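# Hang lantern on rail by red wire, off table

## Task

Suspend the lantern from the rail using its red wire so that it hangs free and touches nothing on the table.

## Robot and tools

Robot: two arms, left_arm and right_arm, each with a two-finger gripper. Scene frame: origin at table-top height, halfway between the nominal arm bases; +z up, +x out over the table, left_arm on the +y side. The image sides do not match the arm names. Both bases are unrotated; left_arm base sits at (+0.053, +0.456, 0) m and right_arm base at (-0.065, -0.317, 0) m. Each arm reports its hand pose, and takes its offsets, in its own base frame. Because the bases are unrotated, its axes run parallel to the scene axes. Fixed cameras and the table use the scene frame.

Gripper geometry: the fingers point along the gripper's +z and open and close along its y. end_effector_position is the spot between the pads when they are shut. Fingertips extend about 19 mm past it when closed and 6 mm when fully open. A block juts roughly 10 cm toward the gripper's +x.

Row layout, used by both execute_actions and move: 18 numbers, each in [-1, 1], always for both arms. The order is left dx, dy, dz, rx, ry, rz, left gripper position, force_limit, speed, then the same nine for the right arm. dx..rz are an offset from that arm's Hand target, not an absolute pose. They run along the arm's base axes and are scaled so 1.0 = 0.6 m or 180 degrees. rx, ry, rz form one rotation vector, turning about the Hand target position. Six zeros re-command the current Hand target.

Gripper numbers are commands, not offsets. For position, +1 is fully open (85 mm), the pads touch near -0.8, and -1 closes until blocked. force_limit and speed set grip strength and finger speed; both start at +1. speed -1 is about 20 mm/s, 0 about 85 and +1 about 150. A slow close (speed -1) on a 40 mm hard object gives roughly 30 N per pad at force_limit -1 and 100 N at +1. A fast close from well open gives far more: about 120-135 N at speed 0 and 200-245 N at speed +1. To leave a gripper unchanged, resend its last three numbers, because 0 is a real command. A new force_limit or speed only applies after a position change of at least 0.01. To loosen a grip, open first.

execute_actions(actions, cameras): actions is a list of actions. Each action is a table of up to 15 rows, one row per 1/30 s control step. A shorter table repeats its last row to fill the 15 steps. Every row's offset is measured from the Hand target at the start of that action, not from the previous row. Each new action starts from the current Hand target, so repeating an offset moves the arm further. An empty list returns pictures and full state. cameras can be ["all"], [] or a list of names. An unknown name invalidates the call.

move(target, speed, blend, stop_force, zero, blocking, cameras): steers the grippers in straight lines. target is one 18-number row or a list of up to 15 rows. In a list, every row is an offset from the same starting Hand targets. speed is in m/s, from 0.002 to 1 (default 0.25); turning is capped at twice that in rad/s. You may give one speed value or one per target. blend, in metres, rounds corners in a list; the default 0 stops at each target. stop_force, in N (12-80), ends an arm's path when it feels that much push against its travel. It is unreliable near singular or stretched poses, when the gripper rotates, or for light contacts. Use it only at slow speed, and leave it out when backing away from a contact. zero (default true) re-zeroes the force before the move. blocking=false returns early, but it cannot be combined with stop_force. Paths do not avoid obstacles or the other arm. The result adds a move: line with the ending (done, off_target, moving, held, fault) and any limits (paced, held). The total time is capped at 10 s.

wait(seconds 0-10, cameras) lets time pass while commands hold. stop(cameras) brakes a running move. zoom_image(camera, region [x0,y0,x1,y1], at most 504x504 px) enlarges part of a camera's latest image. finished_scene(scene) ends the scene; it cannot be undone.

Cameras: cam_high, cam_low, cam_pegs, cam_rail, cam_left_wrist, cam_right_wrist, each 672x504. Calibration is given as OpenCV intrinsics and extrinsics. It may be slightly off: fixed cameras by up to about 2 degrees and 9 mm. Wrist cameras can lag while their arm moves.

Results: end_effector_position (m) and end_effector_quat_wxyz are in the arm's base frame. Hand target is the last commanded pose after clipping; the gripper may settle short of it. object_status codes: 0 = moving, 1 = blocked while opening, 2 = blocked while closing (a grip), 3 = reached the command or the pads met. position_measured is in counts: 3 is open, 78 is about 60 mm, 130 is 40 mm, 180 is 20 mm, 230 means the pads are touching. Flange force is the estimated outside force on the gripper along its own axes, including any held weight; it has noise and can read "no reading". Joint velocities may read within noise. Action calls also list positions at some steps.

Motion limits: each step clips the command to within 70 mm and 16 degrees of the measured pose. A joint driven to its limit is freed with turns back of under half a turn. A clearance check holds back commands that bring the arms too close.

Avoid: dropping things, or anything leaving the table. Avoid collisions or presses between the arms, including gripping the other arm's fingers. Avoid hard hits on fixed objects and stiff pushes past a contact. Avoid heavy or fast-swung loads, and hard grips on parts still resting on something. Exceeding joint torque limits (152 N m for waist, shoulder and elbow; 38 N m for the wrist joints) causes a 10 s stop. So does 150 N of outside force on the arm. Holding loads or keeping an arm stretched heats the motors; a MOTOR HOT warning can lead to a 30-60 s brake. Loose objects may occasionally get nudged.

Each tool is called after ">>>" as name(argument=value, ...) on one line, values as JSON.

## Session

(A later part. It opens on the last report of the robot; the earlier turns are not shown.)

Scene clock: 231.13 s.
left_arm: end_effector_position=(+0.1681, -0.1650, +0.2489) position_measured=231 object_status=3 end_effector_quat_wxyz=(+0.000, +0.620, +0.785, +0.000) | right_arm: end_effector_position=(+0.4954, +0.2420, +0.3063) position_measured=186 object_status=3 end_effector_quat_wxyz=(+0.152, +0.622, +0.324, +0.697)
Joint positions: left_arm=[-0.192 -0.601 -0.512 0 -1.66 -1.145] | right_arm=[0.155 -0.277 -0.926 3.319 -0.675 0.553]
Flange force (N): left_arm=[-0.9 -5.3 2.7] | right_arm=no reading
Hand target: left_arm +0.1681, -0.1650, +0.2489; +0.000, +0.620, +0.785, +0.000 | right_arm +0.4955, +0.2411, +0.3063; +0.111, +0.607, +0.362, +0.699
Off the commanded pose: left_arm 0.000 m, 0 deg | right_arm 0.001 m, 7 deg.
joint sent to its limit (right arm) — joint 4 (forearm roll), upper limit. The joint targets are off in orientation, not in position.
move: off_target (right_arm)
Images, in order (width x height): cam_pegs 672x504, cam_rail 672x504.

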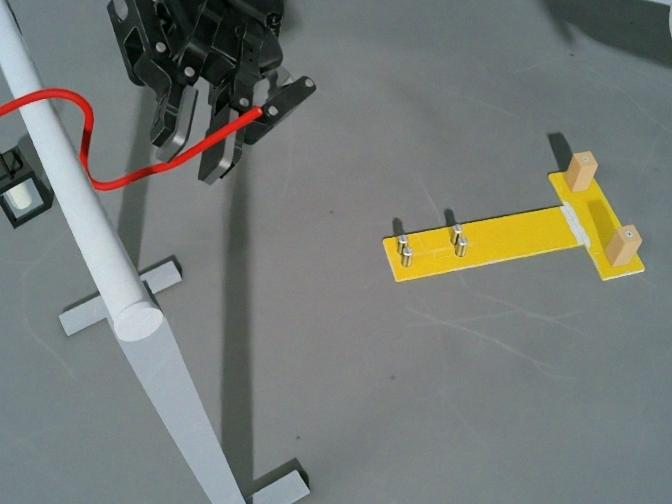

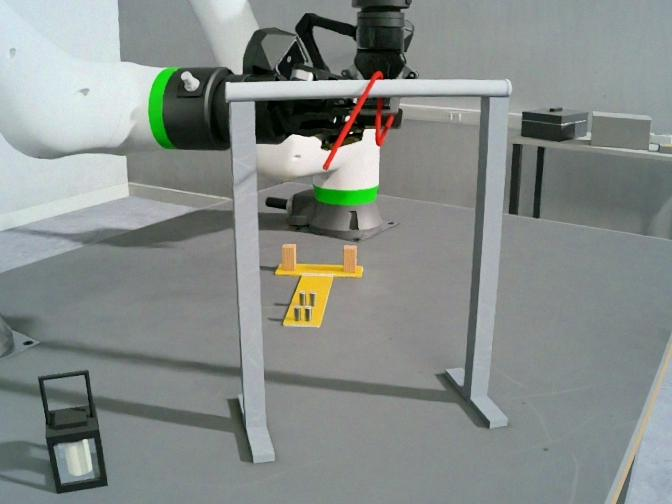

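>>> move(target=[[0,0,0,0,0,0,-0.97,0.3,-1,-0.006,0.006,-0.016,0,0,0,0,-1,-1]], speed=0.02, cameras=["cam_rail","cam_pegs"])

>>> zoom_image(camera="cam_rail", region=[280, 0, 460, 180])

>>> zoom_image(camera="cam_pegs", region=[0, 0, 350, 250])

Scene clock: 234.80 s.
left_arm: end_effector_position=(+0.1681, -0.1650, +0.2489) position_measured=231 object_status=3 end_effector_quat_wxyz=(+0.000, +0.620, +0.785, +0.000) | right_arm: end_effector_position=(+0.4918, +0.2455, +0.2967) position_measured=128 object_status=3 end_effector_quat_wxyz=(+0.148, +0.621, +0.327, +0.697)
Joint positions: left_arm=[-0.192 -0.601 -0.512 0 -1.66 -1.145] | right_arm=[0.16 -0.257 -0.941 3.319 -0.708 0.557]
Flange force (N): left_arm=[1.2 -5.2 2.6] | right_arm=no reading
Hand target: left_arm +0.1681, -0.1650, +0.2489; +0.000, +0.620, +0.785, +0.000 | right_arm +0.4919, +0.2447, +0.2967; +0.111, +0.607, +0.362, +0.699
Off the commanded pose: left_arm 0.000 m, 0 deg | right_arm 0.001 m, 6 deg.
joint sent to its limit (right arm) — joint 4 (forearm roll), upper limit. The joint targets are off in orientation, not in position.
move: off_target (right_arm)
Images, in order (width x height): cam_pegs 672x504, cam_rail 672x504.

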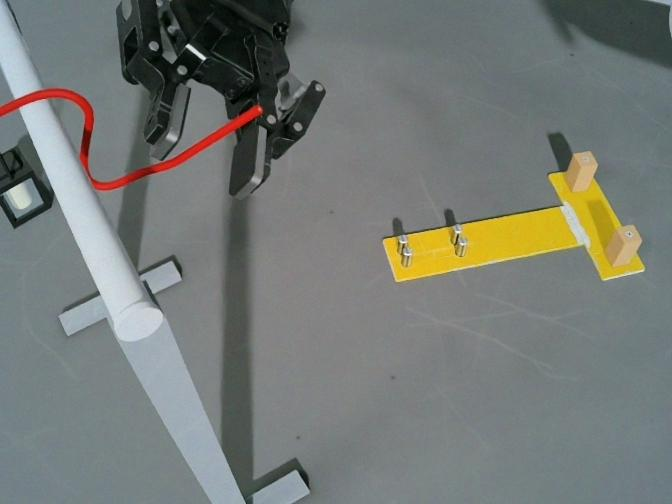

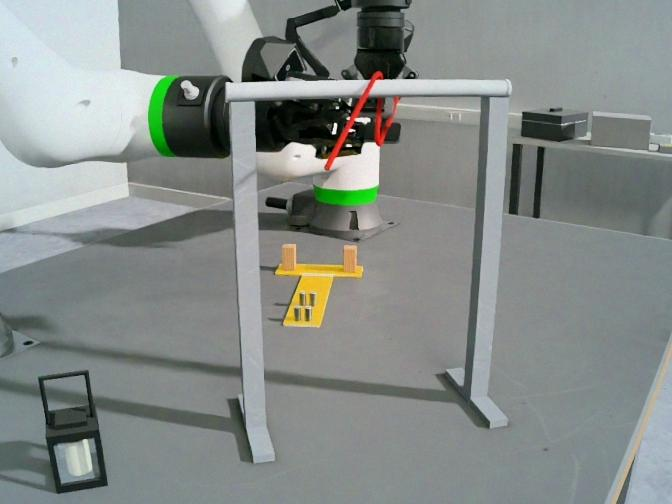

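Scaled by 2.800 from the camera's 672x504 image, which has a finer 960x720 frame.

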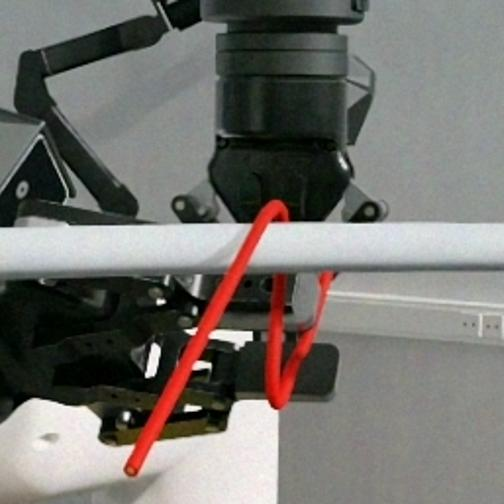

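Scaled by 1.440 from the camera's 672x504 image, which has a finer 960x720 frame.

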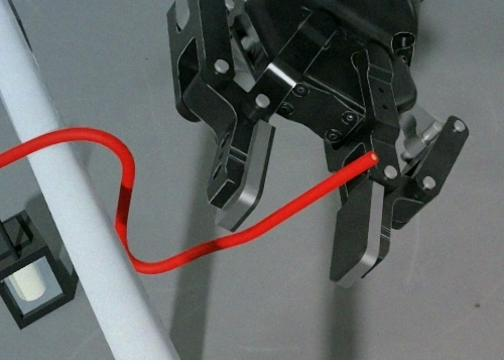

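>>> move(target=[[0,0,0,0,0,0,-0.97,0.3,-1,-0.002,-0.001,0.004,0,0,0,0.3,-1,-1],[0,0,0,0,0,0,-0.97,0.3,-1,-0.24,-0.073,0.004,0,0,0,0.3,-1,-1]], speed=0.06, cameras=["cam_rail","cam_pegs","cam_high","cam_right_wrist"])

>>> zoom_image(camera="cam_rail", region=[280, 0, 460, 180])

Scene clock: 239.93 s.
left_arm: end_effector_position=(+0.1681, -0.1650, +0.2489) position_measured=231 object_status=3 end_effector_quat_wxyz=(+0.000, +0.620, +0.785, +0.000) | right_arm: end_effector_position=(+0.3480, +0.2022, +0.2994) position_measured=91 object_status=3 end_effector_quat_wxyz=(+0.170, +0.645, +0.314, +0.676)
Joint positions: left_arm=[-0.192 -0.601 -0.512 0 -1.66 -1.145] | right_arm=[0.188 -1.05 -1.184 3.319 -0.106 0.522]
Flange force (N): left_arm=[-0.2 -5.3 3.0] | right_arm=no reading
Hand target: left_arm +0.1681, -0.1650, +0.2489; +0.000, +0.620, +0.785, +0.000 | right_arm +0.3479, +0.2009, +0.2991; +0.111, +0.607, +0.362, +0.699
Off the commanded pose: left_arm 0.000 m, 0 deg | right_arm 0.001 m, 10 deg.
joint sent to its limit (right arm) — joint 3 (elbow), lower limit, where the elbow is as bent as it goes; joint 4 (forearm roll), upper limit. The joint targets are off in orientation, not in position.
move: off_target (right_arm)
camera_calibration:
cam_right_wrist: T_world_to_cam=[[0.189769, -0.748825, 0.635019, -0.0941605], [-0.247799, -0.662363, -0.707016, 0.447058], [0.950044, -0.0231873, -0.311254, -0.109783], [0, 0, 0, 1]] pos_world=[0.232948, 0.223059, 0.3417]
Images, in order (width x height): cam_high 672x504, cam_pegs 672x504, cam_rail 672x504, cam_right_wrist 672x504.

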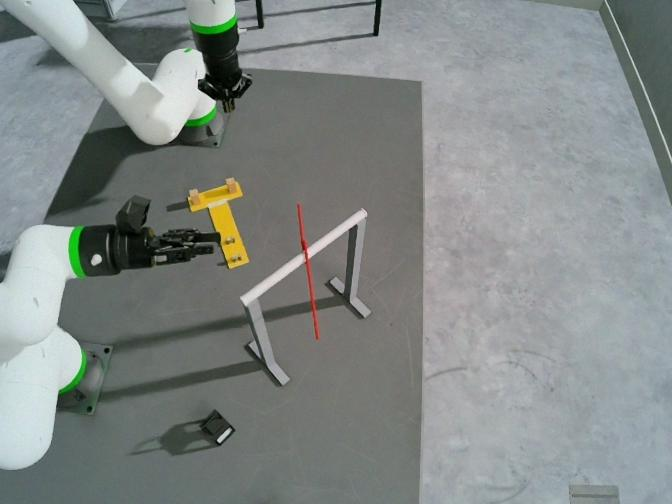

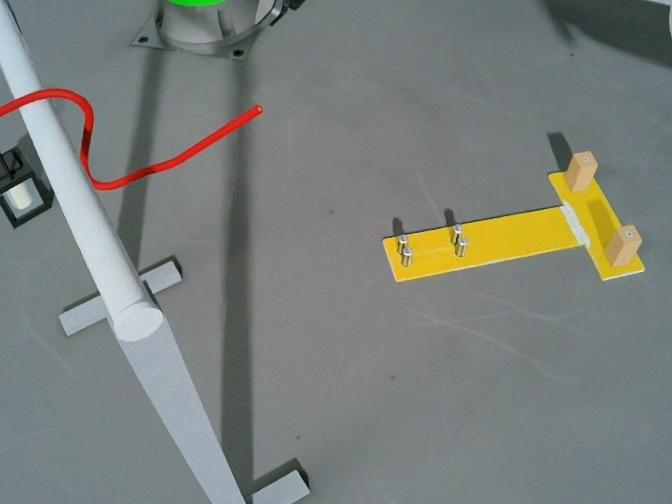

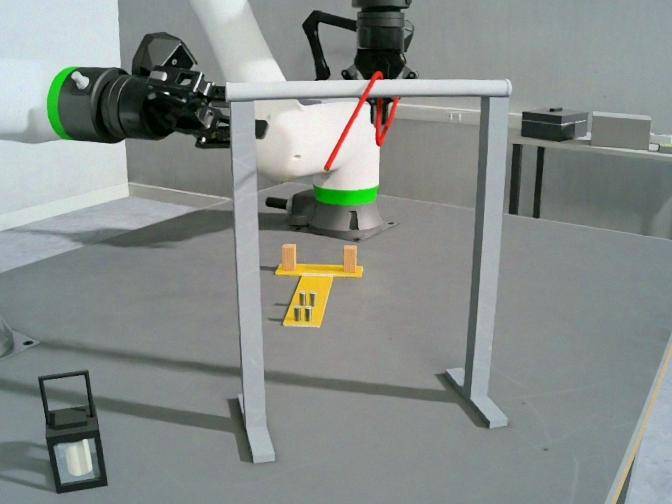

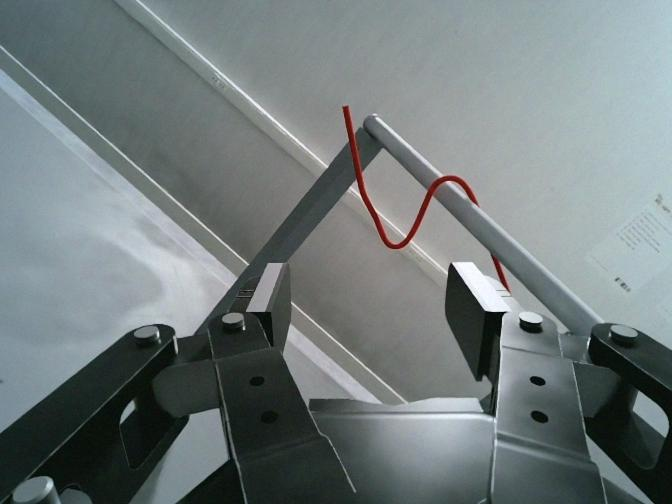

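Scaled by 2.800 from the camera's 672x504 image, which has a finer 960x720 frame.

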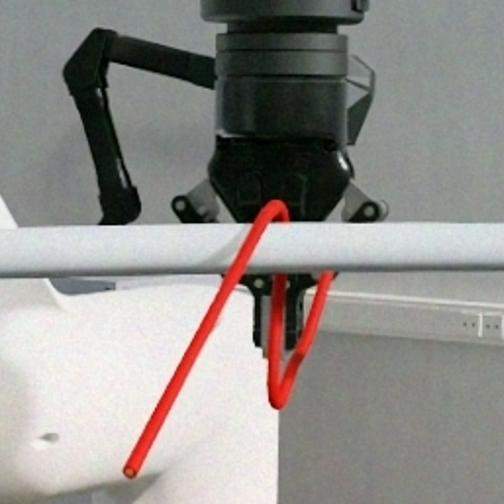

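>>> move(target=[[0,0,0,0,0,0,-0.97,0.3,-1,-0.05,-0.15,0.15,0.19,0.224,-0.261,0.3,-1,-1],[0,0,0,0,0,0,-0.97,0.3,-1,-0.05,-0.4,0.2,0.3837,0.448,-0.522,0.3,-1,-1]], blend=[0.04,0], cameras=["all"])

Scene clock: 252.83 s.
left_arm: end_effector_position=(+0.1681, -0.1650, +0.2489) position_measured=231 object_status=3 end_effector_quat_wxyz=(+0.000, +0.620, +0.785, +0.000) | right_arm: end_effector_position=(+0.3179, -0.0391, +0.4192) position_measured=91 object_status=3 end_effector_quat_wxyz=(+0.001, +0.852, -0.523, +0.000)
Joint positions: left_arm=[-0.192 -0.601 -0.512 0 -1.66 -1.145] | right_arm=[-0.539 -0.27 0.09 3.143 1.931 -0.562]
Flange force (N): left_arm=[0.3 -5.7 2.7] | right_arm=[1.5 -10.1 -6.2]
Hand target: left_arm +0.1681, -0.1650, +0.2489; +0.000, +0.620, +0.785, +0.000 | right_arm +0.3179, -0.0391, +0.4191; +0.001, +0.852, -0.523, +0.000
Off the commanded pose: left_arm 0.000 m, 0 deg | right_arm 0.000 m, 0 deg.
move: done
camera_calibration:
cam_left_wrist: T_world_to_cam=[[0.972379, 0.233319, 0.006423, -0.117543], [0.21845, -0.919412, 0.32705, -0.248426], [0.0822124, -0.316613, -0.944985, 0.299318], [0, 0, 0, 1]] pos_world=[0.143958, -0.106213, 0.364854]
cam_right_wrist: T_world_to_cam=[[-0.895844, -0.444192, -0.0124851, 0.28322], [-0.418947, 0.834895, 0.356979, 0.0313502], [-0.148143, 0.325028, -0.934029, 0.574332], [0, 0, 0, 1]] pos_world=[0.351938, -0.0870438, 0.528787]

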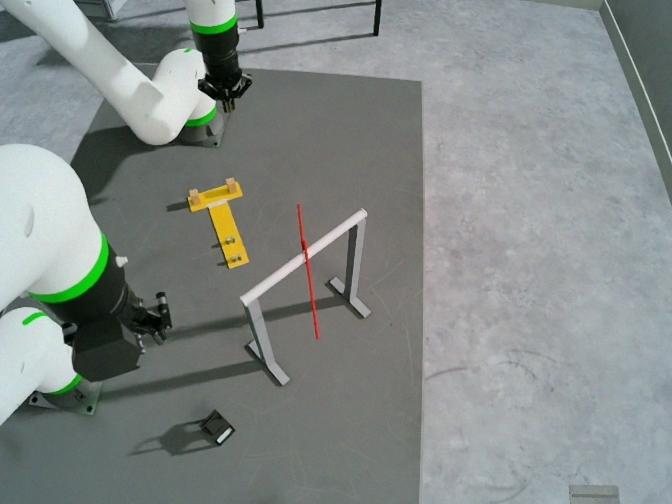

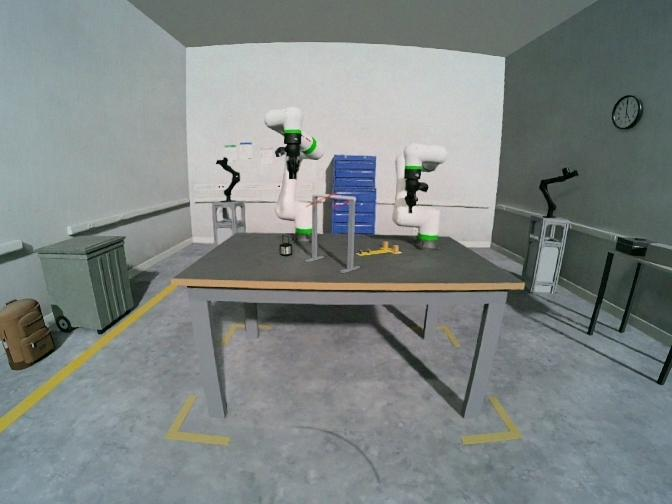

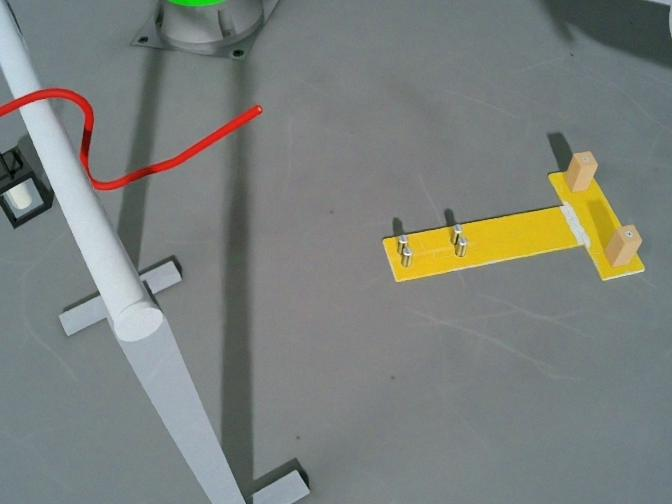

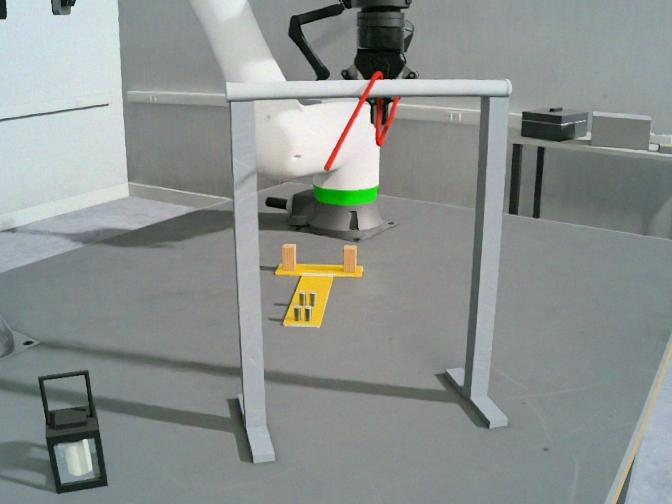

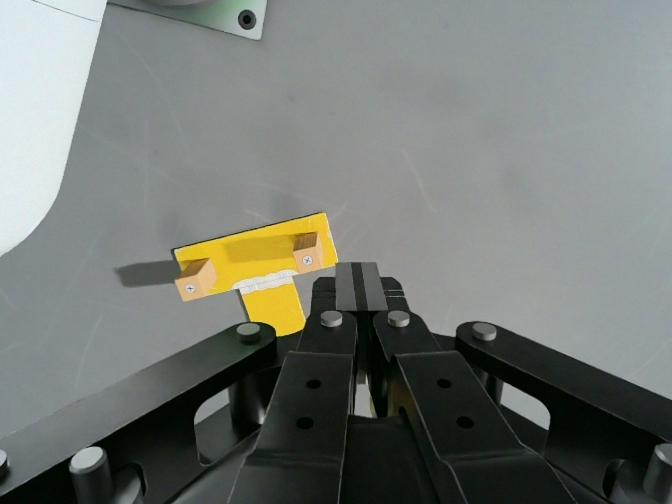

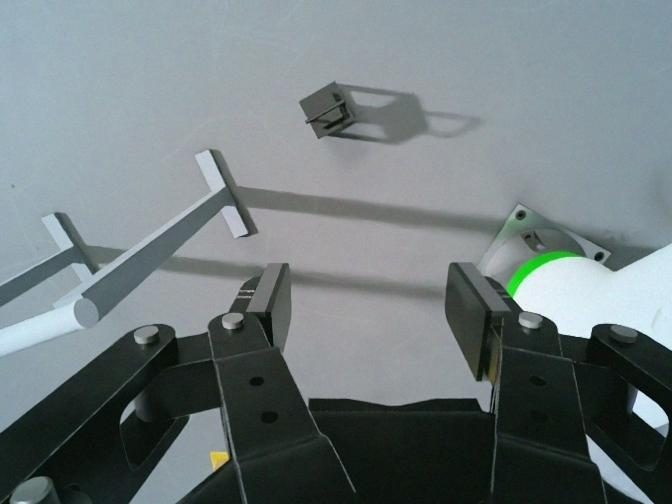

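>>> zoom_image(camera="cam_right_wrist", region=[280, 60, 400, 160])

>>> zoom_image(camera="cam_high", region=[180, 390, 260, 460])

Scaled by 4.200 from the camera's 672x504 image, which has a finer 960x720 frame.

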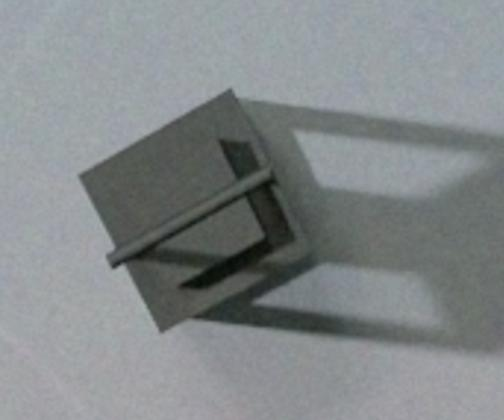

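Scaled by 6.300 from the camera's 672x504 image, which has a finer 960x720 frame.

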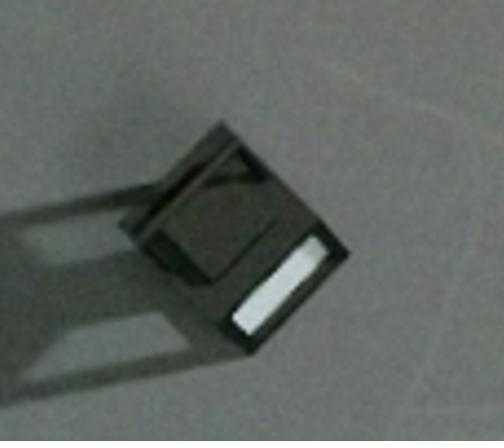

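>>> move(target=[[0,0,0,0,0,0,-0.97,0.3,-1,-0.0132,-0.163,-0.2,0.2616,-0.0231,-0.3355,0.6,-1,-0.5],[0,0,0,0,0,0,-0.97,0.3,-1,-0.0132,-0.163,-0.46,0.2616,-0.0231,-0.3355,0.6,-1,-0.5]], blend=[0.03,0], cameras=["cam_rail","cam_high","cam_right_wrist"])

Scene clock: 260.80 s.
left_arm: end_effector_position=(+0.1681, -0.1650, +0.2489) position_measured=231 object_status=3 end_effector_quat_wxyz=(+0.000, +0.620, +0.785, +0.000) | right_arm: end_effector_position=(+0.3100, -0.1369, +0.1432) position_measured=53 object_status=3 end_effector_quat_wxyz=(+0.342, -0.413, +0.827, +0.171)
Joint positions: left_arm=[-0.192 -0.601 -0.512 0 -1.66 -1.145] | right_arm=[-1.366 -0.066 -0.782 2.579 1.458 -0.607]
Flange force (N): left_arm=[-1.0 -5.5 2.6] | right_arm=[1.5 -12.4 -0.8]
Hand target: left_arm +0.1681, -0.1650, +0.2489; +0.000, +0.620, +0.785, +0.000 | right_arm +0.3100, -0.1369, +0.1431; +0.342, -0.413, +0.827, +0.171
Off the commanded pose: left_arm 0.000 m, 0 deg | right_arm 0.000 m, 0 deg.
move: done
camera_calibration:
cam_right_wrist: T_world_to_cam=[[-0.789881, 0.613255, -0.00249106, 0.339749], [0.248712, 0.324053, 0.912761, -0.148274], [0.560563, 0.720353, -0.408487, 0.106302], [0, 0, 0, 1]] pos_world=[0.24565, -0.236879, 0.179608]
Images, in order (width x height): cam_high 672x504, cam_rail 672x504, cam_right_wrist 672x504.

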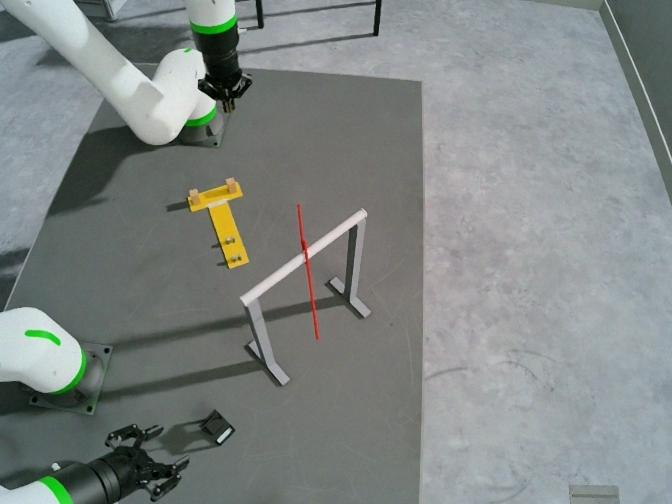

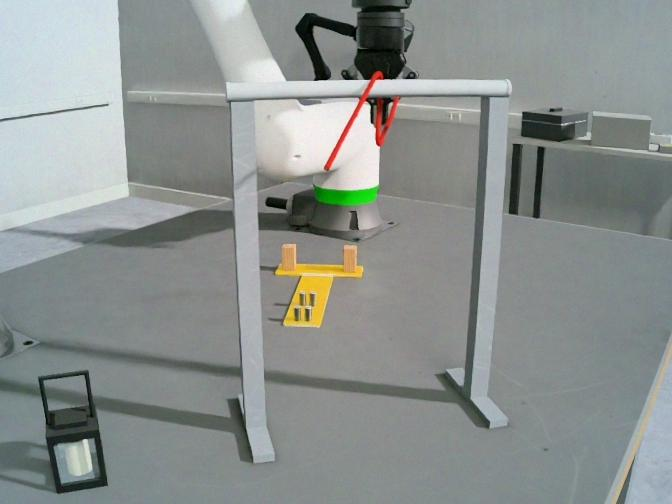

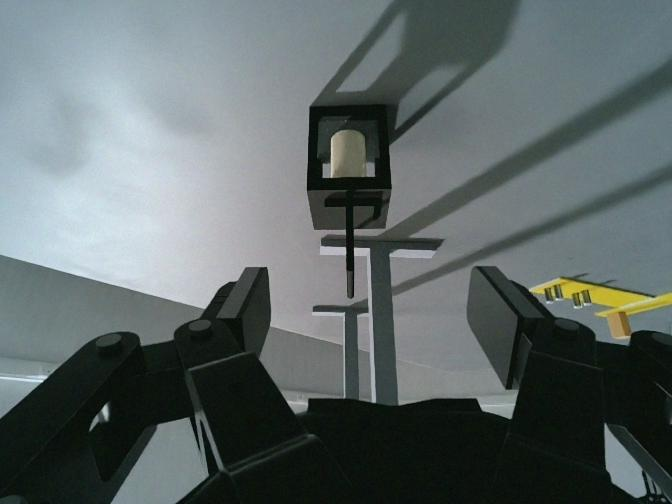

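>>> move(target=[[0,0,0,0,0,0,-0.97,0.3,-1,0.085,0.113,-0.157,0,0,0,0.6,-1,-0.5]], speed=0.05, stop_force=14, cameras=["cam_rail","cam_high","cam_right_wrist"])

>>> zoom_image(camera="cam_rail", region=[0, 330, 170, 504])

Scene clock: 264.93 s.
left_arm: end_effector_position=(+0.1681, -0.1650, +0.2489) position_measured=231 object_status=3 end_effector_quat_wxyz=(+0.000, +0.620, +0.785, +0.000) | right_arm: end_effector_position=(+0.3610, -0.0691, +0.0489) position_measured=53 object_status=3 end_effector_quat_wxyz=(+0.342, -0.413, +0.827, +0.171)
Joint positions: left_arm=[-0.192 -0.601 -0.512 0 -1.66 -1.145] | right_arm=[-1.096 0.063 -0.978 2.347 1.099 -0.536]
Flange force (N): left_arm=[-0.1 -6.3 2.6] | right_arm=[-0.1 -12.1 4.0]
Hand target: left_arm +0.1681, -0.1650, +0.2489; +0.000, +0.620, +0.785, +0.000 | right_arm +0.3610, -0.0691, +0.0489; +0.342, -0.413, +0.827, +0.171
Off the commanded pose: left_arm 0.000 m, 0 deg | right_arm 0.000 m, 0 deg.
move: done
camera_calibration:
cam_right_wrist: T_world_to_cam=[[-0.789901, 0.613229, -0.00256282, 0.338227], [0.24865, 0.324101, 0.912761, -0.0969204], [0.560562, 0.720353, -0.408487, -0.00960626], [0, 0, 0, 1]] pos_world=[0.29665, -0.169079, 0.0854079]
Images, in order (width x height): cam_high 672x504, cam_rail 672x504, cam_right_wrist 672x504.

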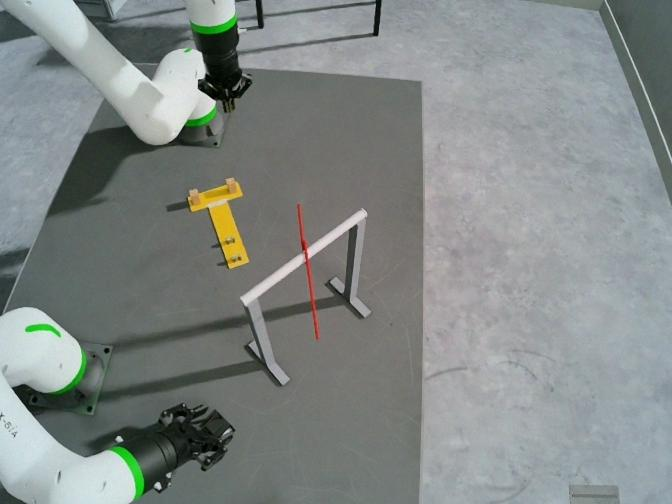

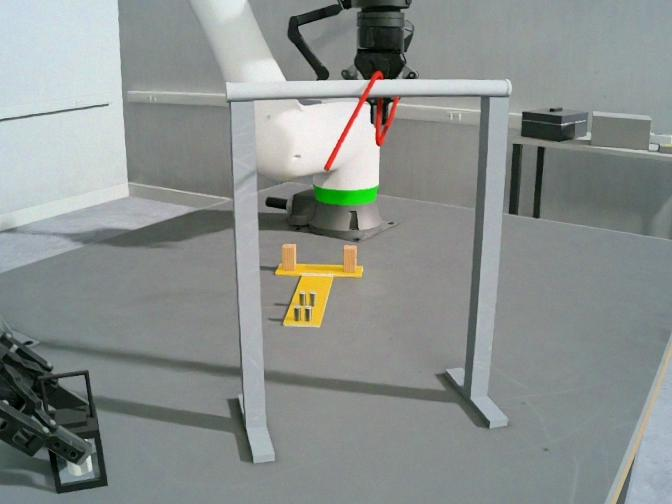

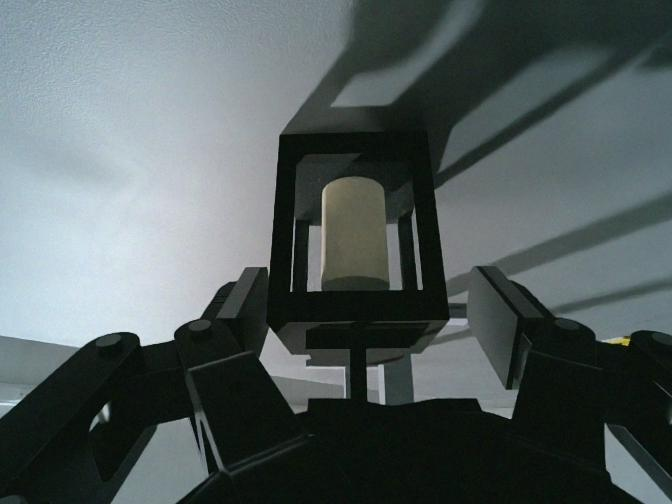

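Scaled by 2.897 from the camera's 672x504 image, which has a finer 960x720 frame.

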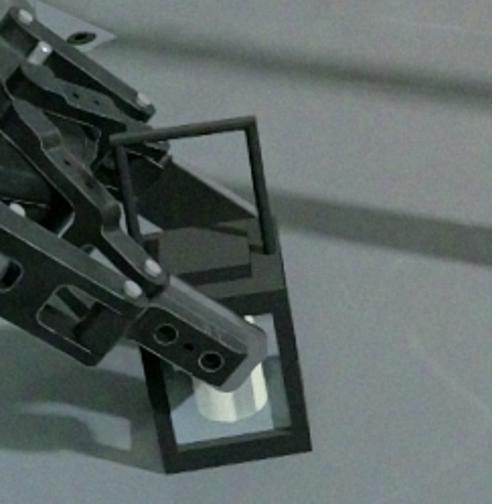

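>>> move(target=[[0,0,0,0,0,0,-0.97,0.3,-1,0,0,0,0,0,0,-1,-0.8,-1]])

>>> move(target=[[0,0,0,0,0,0,-0.97,0.3,-1,0,0,0.1,0,0,0,-1,-0.8,-1]], speed=0.08, cameras=["cam_rail","cam_high","cam_right_wrist"])

>>> zoom_image(camera="cam_rail", region=[0, 250, 220, 470])

Scene clock: 266.87 s.
left_arm: end_effector_position=(+0.1681, -0.1650, +0.2489) position_measured=231 object_status=3 end_effector_quat_wxyz=(+0.000, +0.620, +0.785, +0.000) | right_arm: end_effector_position=(+0.3610, -0.0691, +0.0490) position_measured=116 object_status=2 end_effector_quat_wxyz=(+0.342, -0.413, +0.827, +0.171)
Joint positions: left_arm=[-0.192 -0.601 -0.512 0 -1.66 -1.145] | right_arm=[-1.096 0.063 -0.978 2.347 1.099 -0.536]
Flange force (N): left_arm=[-1.0 -5.4 2.3] | right_arm=[-3.8 -11.9 -3.6]
Hand target: left_arm +0.1681, -0.1650, +0.2489; +0.000, +0.620, +0.785, +0.000 | right_arm +0.3610, -0.0691, +0.0489; +0.342, -0.413, +0.827, +0.171
Off the commanded pose: left_arm 0.000 m, 0 deg | right_arm 0.000 m, 0 deg.
move: done

Scene clock: 268.07 s.
left_arm: end_effector_position=(+0.1681, -0.1650, +0.2489) position_measured=231 object_status=3 end_effector_quat_wxyz=(+0.000, +0.620, +0.785, +0.000) | right_arm: end_effector_position=(+0.3610, -0.0691, +0.1089) position_measured=116 object_status=2 end_effector_quat_wxyz=(+0.342, -0.413, +0.827, +0.171)
Joint positions: left_arm=[-0.192 -0.601 -0.512 0 -1.66 -1.145] | right_arm=[-1.116 -0.071 -0.915 2.417 1.25 -0.674]
Flange force (N): left_arm=[-0.5 -5.8 2.0] | right_arm=[-0.9 -10.5 4.8]
Hand target: left_arm +0.1681, -0.1650, +0.2489; +0.000, +0.620, +0.785, +0.000 | right_arm +0.3610, -0.0691, +0.1089; +0.342, -0.413, +0.827, +0.171
Off the commanded pose: left_arm 0.000 m, 0 deg | right_arm 0.000 m, 0 deg.
move: done
camera_calibration:
cam_right_wrist: T_world_to_cam=[[-0.789901, 0.613229, -0.00256282, 0.338381], [0.24865, 0.324101, 0.912761, -0.151686], [0.560562, 0.720353, -0.408487, 0.014903], [0, 0, 0, 1]] pos_world=[0.29665, -0.169079, 0.145408]
Images, in order (width x height): cam_high 672x504, cam_rail 672x504, cam_right_wrist 672x504.

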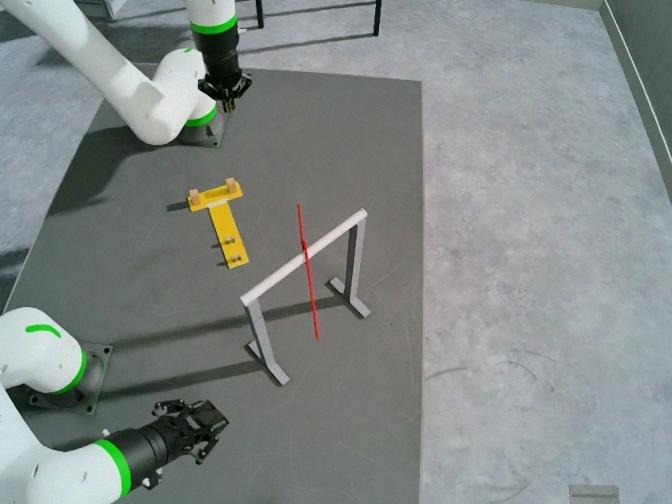

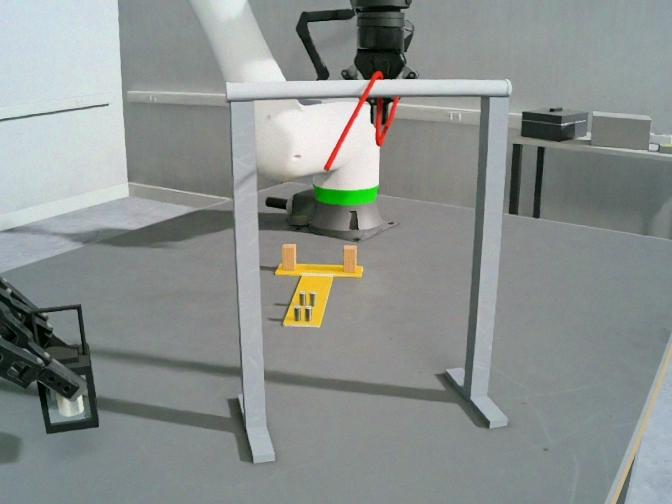

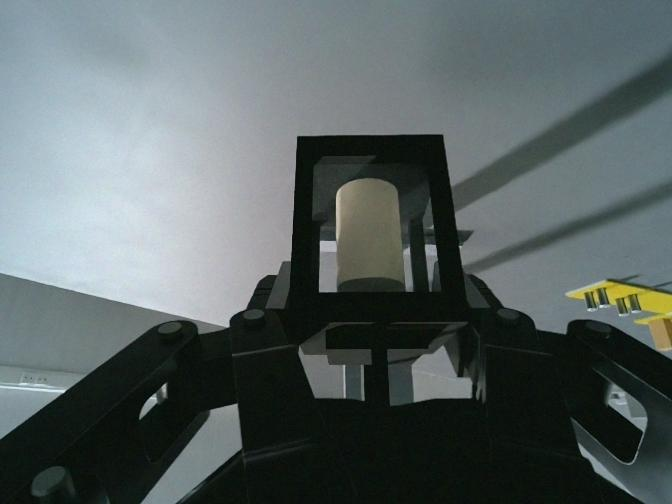

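Scaled by 2.291 from the camera's 672x504 image, which has a finer 960x720 frame.

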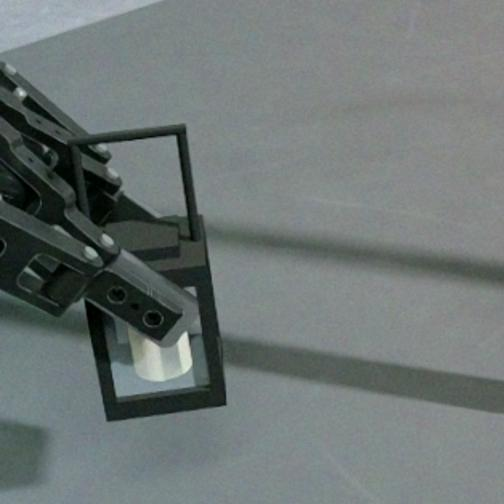

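>>> move(target=[[0,0,0,0,0,0,-0.97,0.3,-1,-0.185,0.032,0.235,0,0,-0.2,-1,-0.8,-1],[0,0,0,0,0,0,-0.97,0.3,-1,-0.135,0.482,0.302,0,0,-0.4333,-1,-0.8,-1]], speed=0.2, blend=[0.05,0], cameras=["cam_rail","cam_high","cam_right_wrist","cam_pegs"])

Scene clock: 274.73 s.
left_arm: end_effector_position=(+0.1681, -0.1650, +0.2489) position_measured=231 object_status=3 end_effector_quat_wxyz=(+0.000, +0.620, +0.785, +0.000) | right_arm: end_effector_position=(+0.2800, +0.2201, +0.2901) position_measured=116 object_status=2 end_effector_quat_wxyz=(+0.373, +0.199, +0.902, -0.082)
Joint positions: left_arm=[-0.192 -0.601 -0.512 0 -1.66 -1.145] | right_arm=[-1.548 -1.833 -0.677 2.304 2.12 -2.704]
Flange force (N): left_arm=[1.0 -4.8 3.2] | right_arm=[1.3 -3.3 -13.6]
Hand target: left_arm +0.1681, -0.1650, +0.2489; +0.000, +0.620, +0.785, +0.000 | right_arm +0.2800, +0.2201, +0.2901; +0.373, +0.199, +0.902, -0.082
Off the commanded pose: left_arm 0.000 m, 0 deg | right_arm 0.000 m, 0 deg.
move: done; limits=paced
camera_calibration:
cam_right_wrist: T_world_to_cam=[[0.435478, 0.900196, -0.00250222, -0.308741], [0.368703, -0.175826, 0.912767, -0.314265], [0.821229, -0.398412, -0.408473, 0.0992219], [0, 0, 0, 1]] pos_world=[0.168836, 0.262203, 0.326608]
Images, in order (width x height): cam_high 672x504, cam_pegs 672x504, cam_rail 672x504, cam_right_wrist 672x504.

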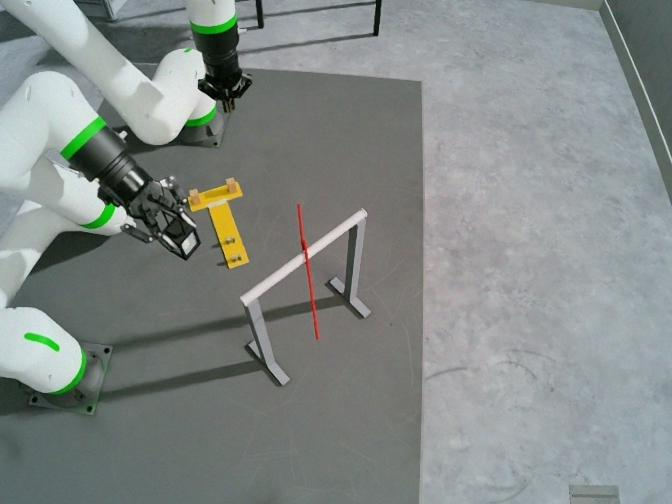

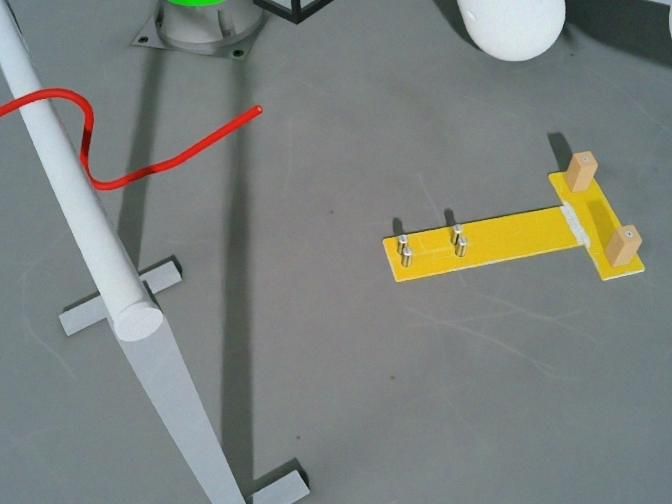

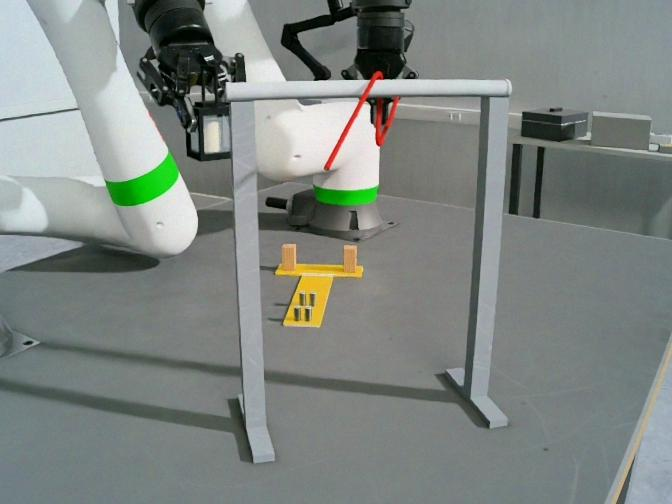

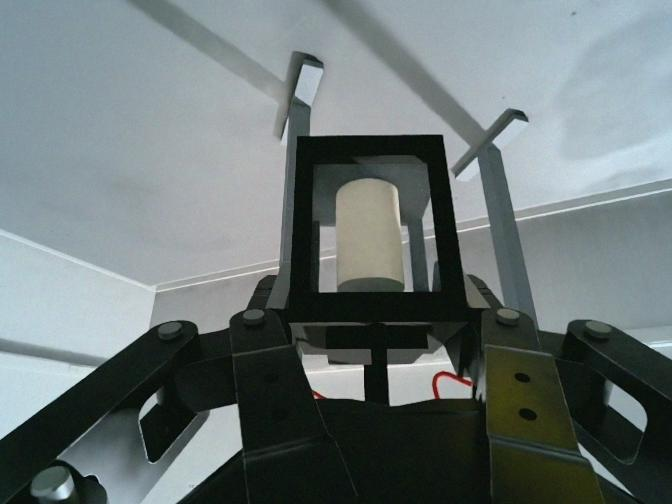

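>>> move(target=[[0,0,0,0,0,0,-0.97,0.3,-1,0.15,0.165,0.0,0,0,0,-1,-0.8,-1],[0,0,0,0,0,0,-0.97,0.3,-1,0.355,0.165,0.0,0,0,0,-1,-0.8,-1]], speed=0.12, blend=[0.03,0], cameras=["cam_rail","cam_high","cam_right_wrist","cam_pegs"])

>>> zoom_image(camera="cam_rail", region=[280, 0, 460, 180])

>>> zoom_image(camera="cam_pegs", region=[50, 0, 330, 230])

>>> zoom_image(camera="cam_high", region=[220, 150, 380, 320])

Scene clock: 278.30 s.
left_arm: end_effector_position=(+0.1681, -0.1650, +0.2489) position_measured=231 object_status=3 end_effector_quat_wxyz=(+0.000, +0.620, +0.785, +0.000) | right_arm: end_effector_position=(+0.4930, +0.3191, +0.2901) position_measured=116 object_status=2 end_effector_quat_wxyz=(+0.373, +0.199, +0.902, -0.082)
Joint positions: left_arm=[-0.192 -0.601 -0.512 0 -1.66 -1.145] | right_arm=[-2.238 -1.839 -0.311 1.38 2.366 -3.084]
Flange force (N): left_arm=[0.8 -4.7 2.7] | right_arm=[-1.3 4.8 -5.2]
Hand target: left_arm +0.1681, -0.1650, +0.2489; +0.000, +0.620, +0.785, +0.000 | right_arm +0.4930, +0.3191, +0.2901; +0.373, +0.199, +0.902, -0.082
Off the commanded pose: left_arm 0.000 m, 0 deg | right_arm 0.000 m, 0 deg.
move: done
camera_calibration:
cam_right_wrist: T_world_to_cam=[[0.435513, 0.900179, -0.00252042, -0.490708], [0.368734, -0.175841, 0.912751, -0.375376], [0.821196, -0.398445, -0.408508, -0.0361818], [0, 0, 0, 1]] pos_world=[0.381836, 0.361302, 0.326608]
Images, in order (width x height): cam_high 672x504, cam_pegs 672x504, cam_rail 672x504, cam_right_wrist 672x504.

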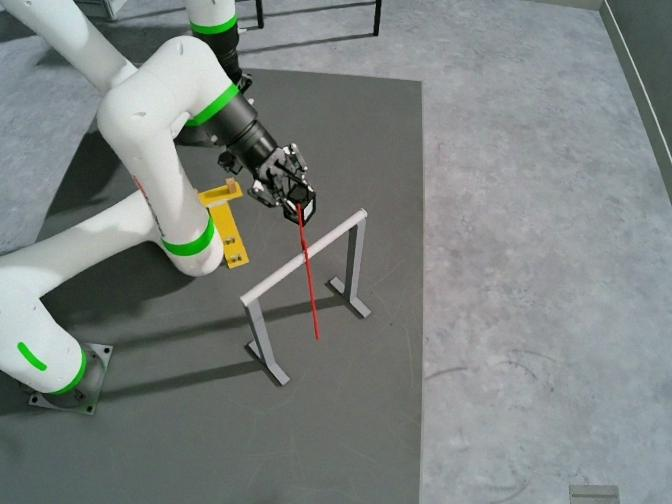

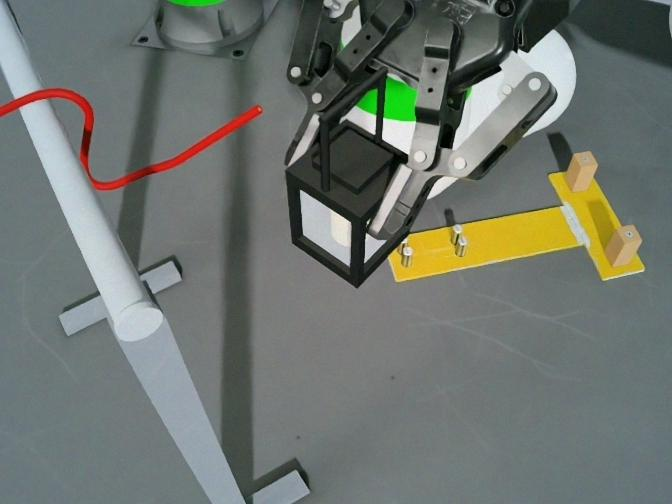

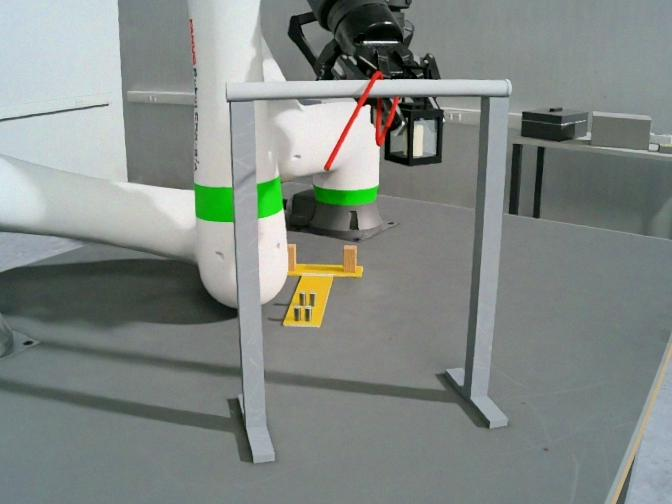

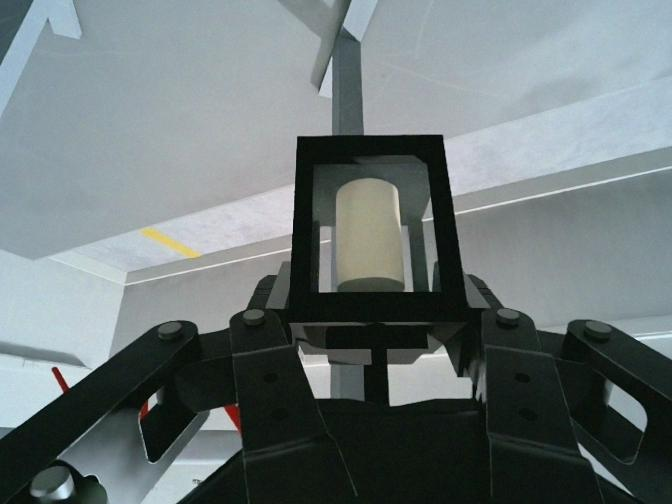

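Scaled by 2.800 from the camera's 672x504 image, which has a finer 960x720 frame.

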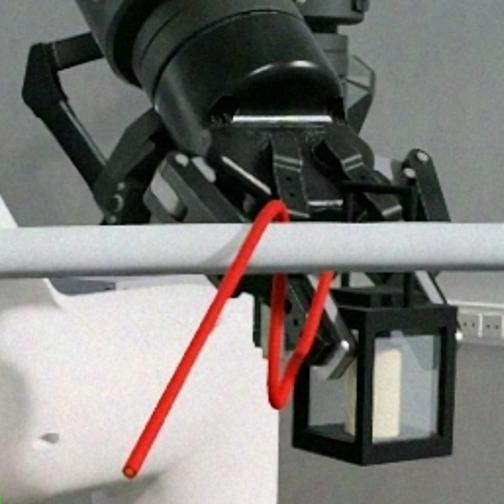

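Scaled by 1.800 from the camera's 672x504 image, which has a finer 960x720 frame.

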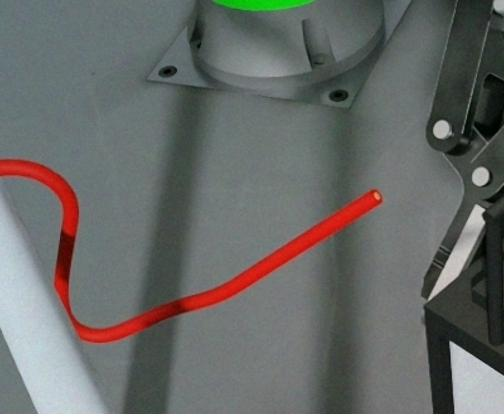

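Scaled by 2.965 from the camera's 672x504 image, which has a finer 960x720 frame.

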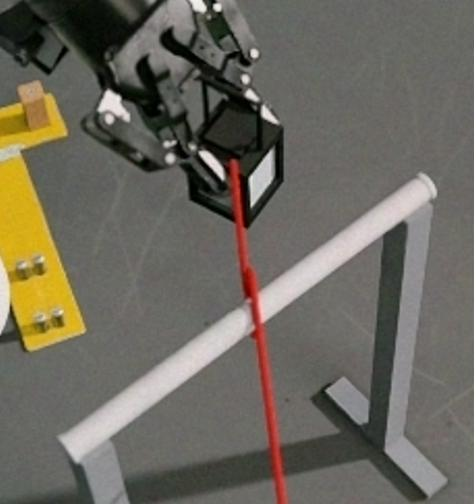

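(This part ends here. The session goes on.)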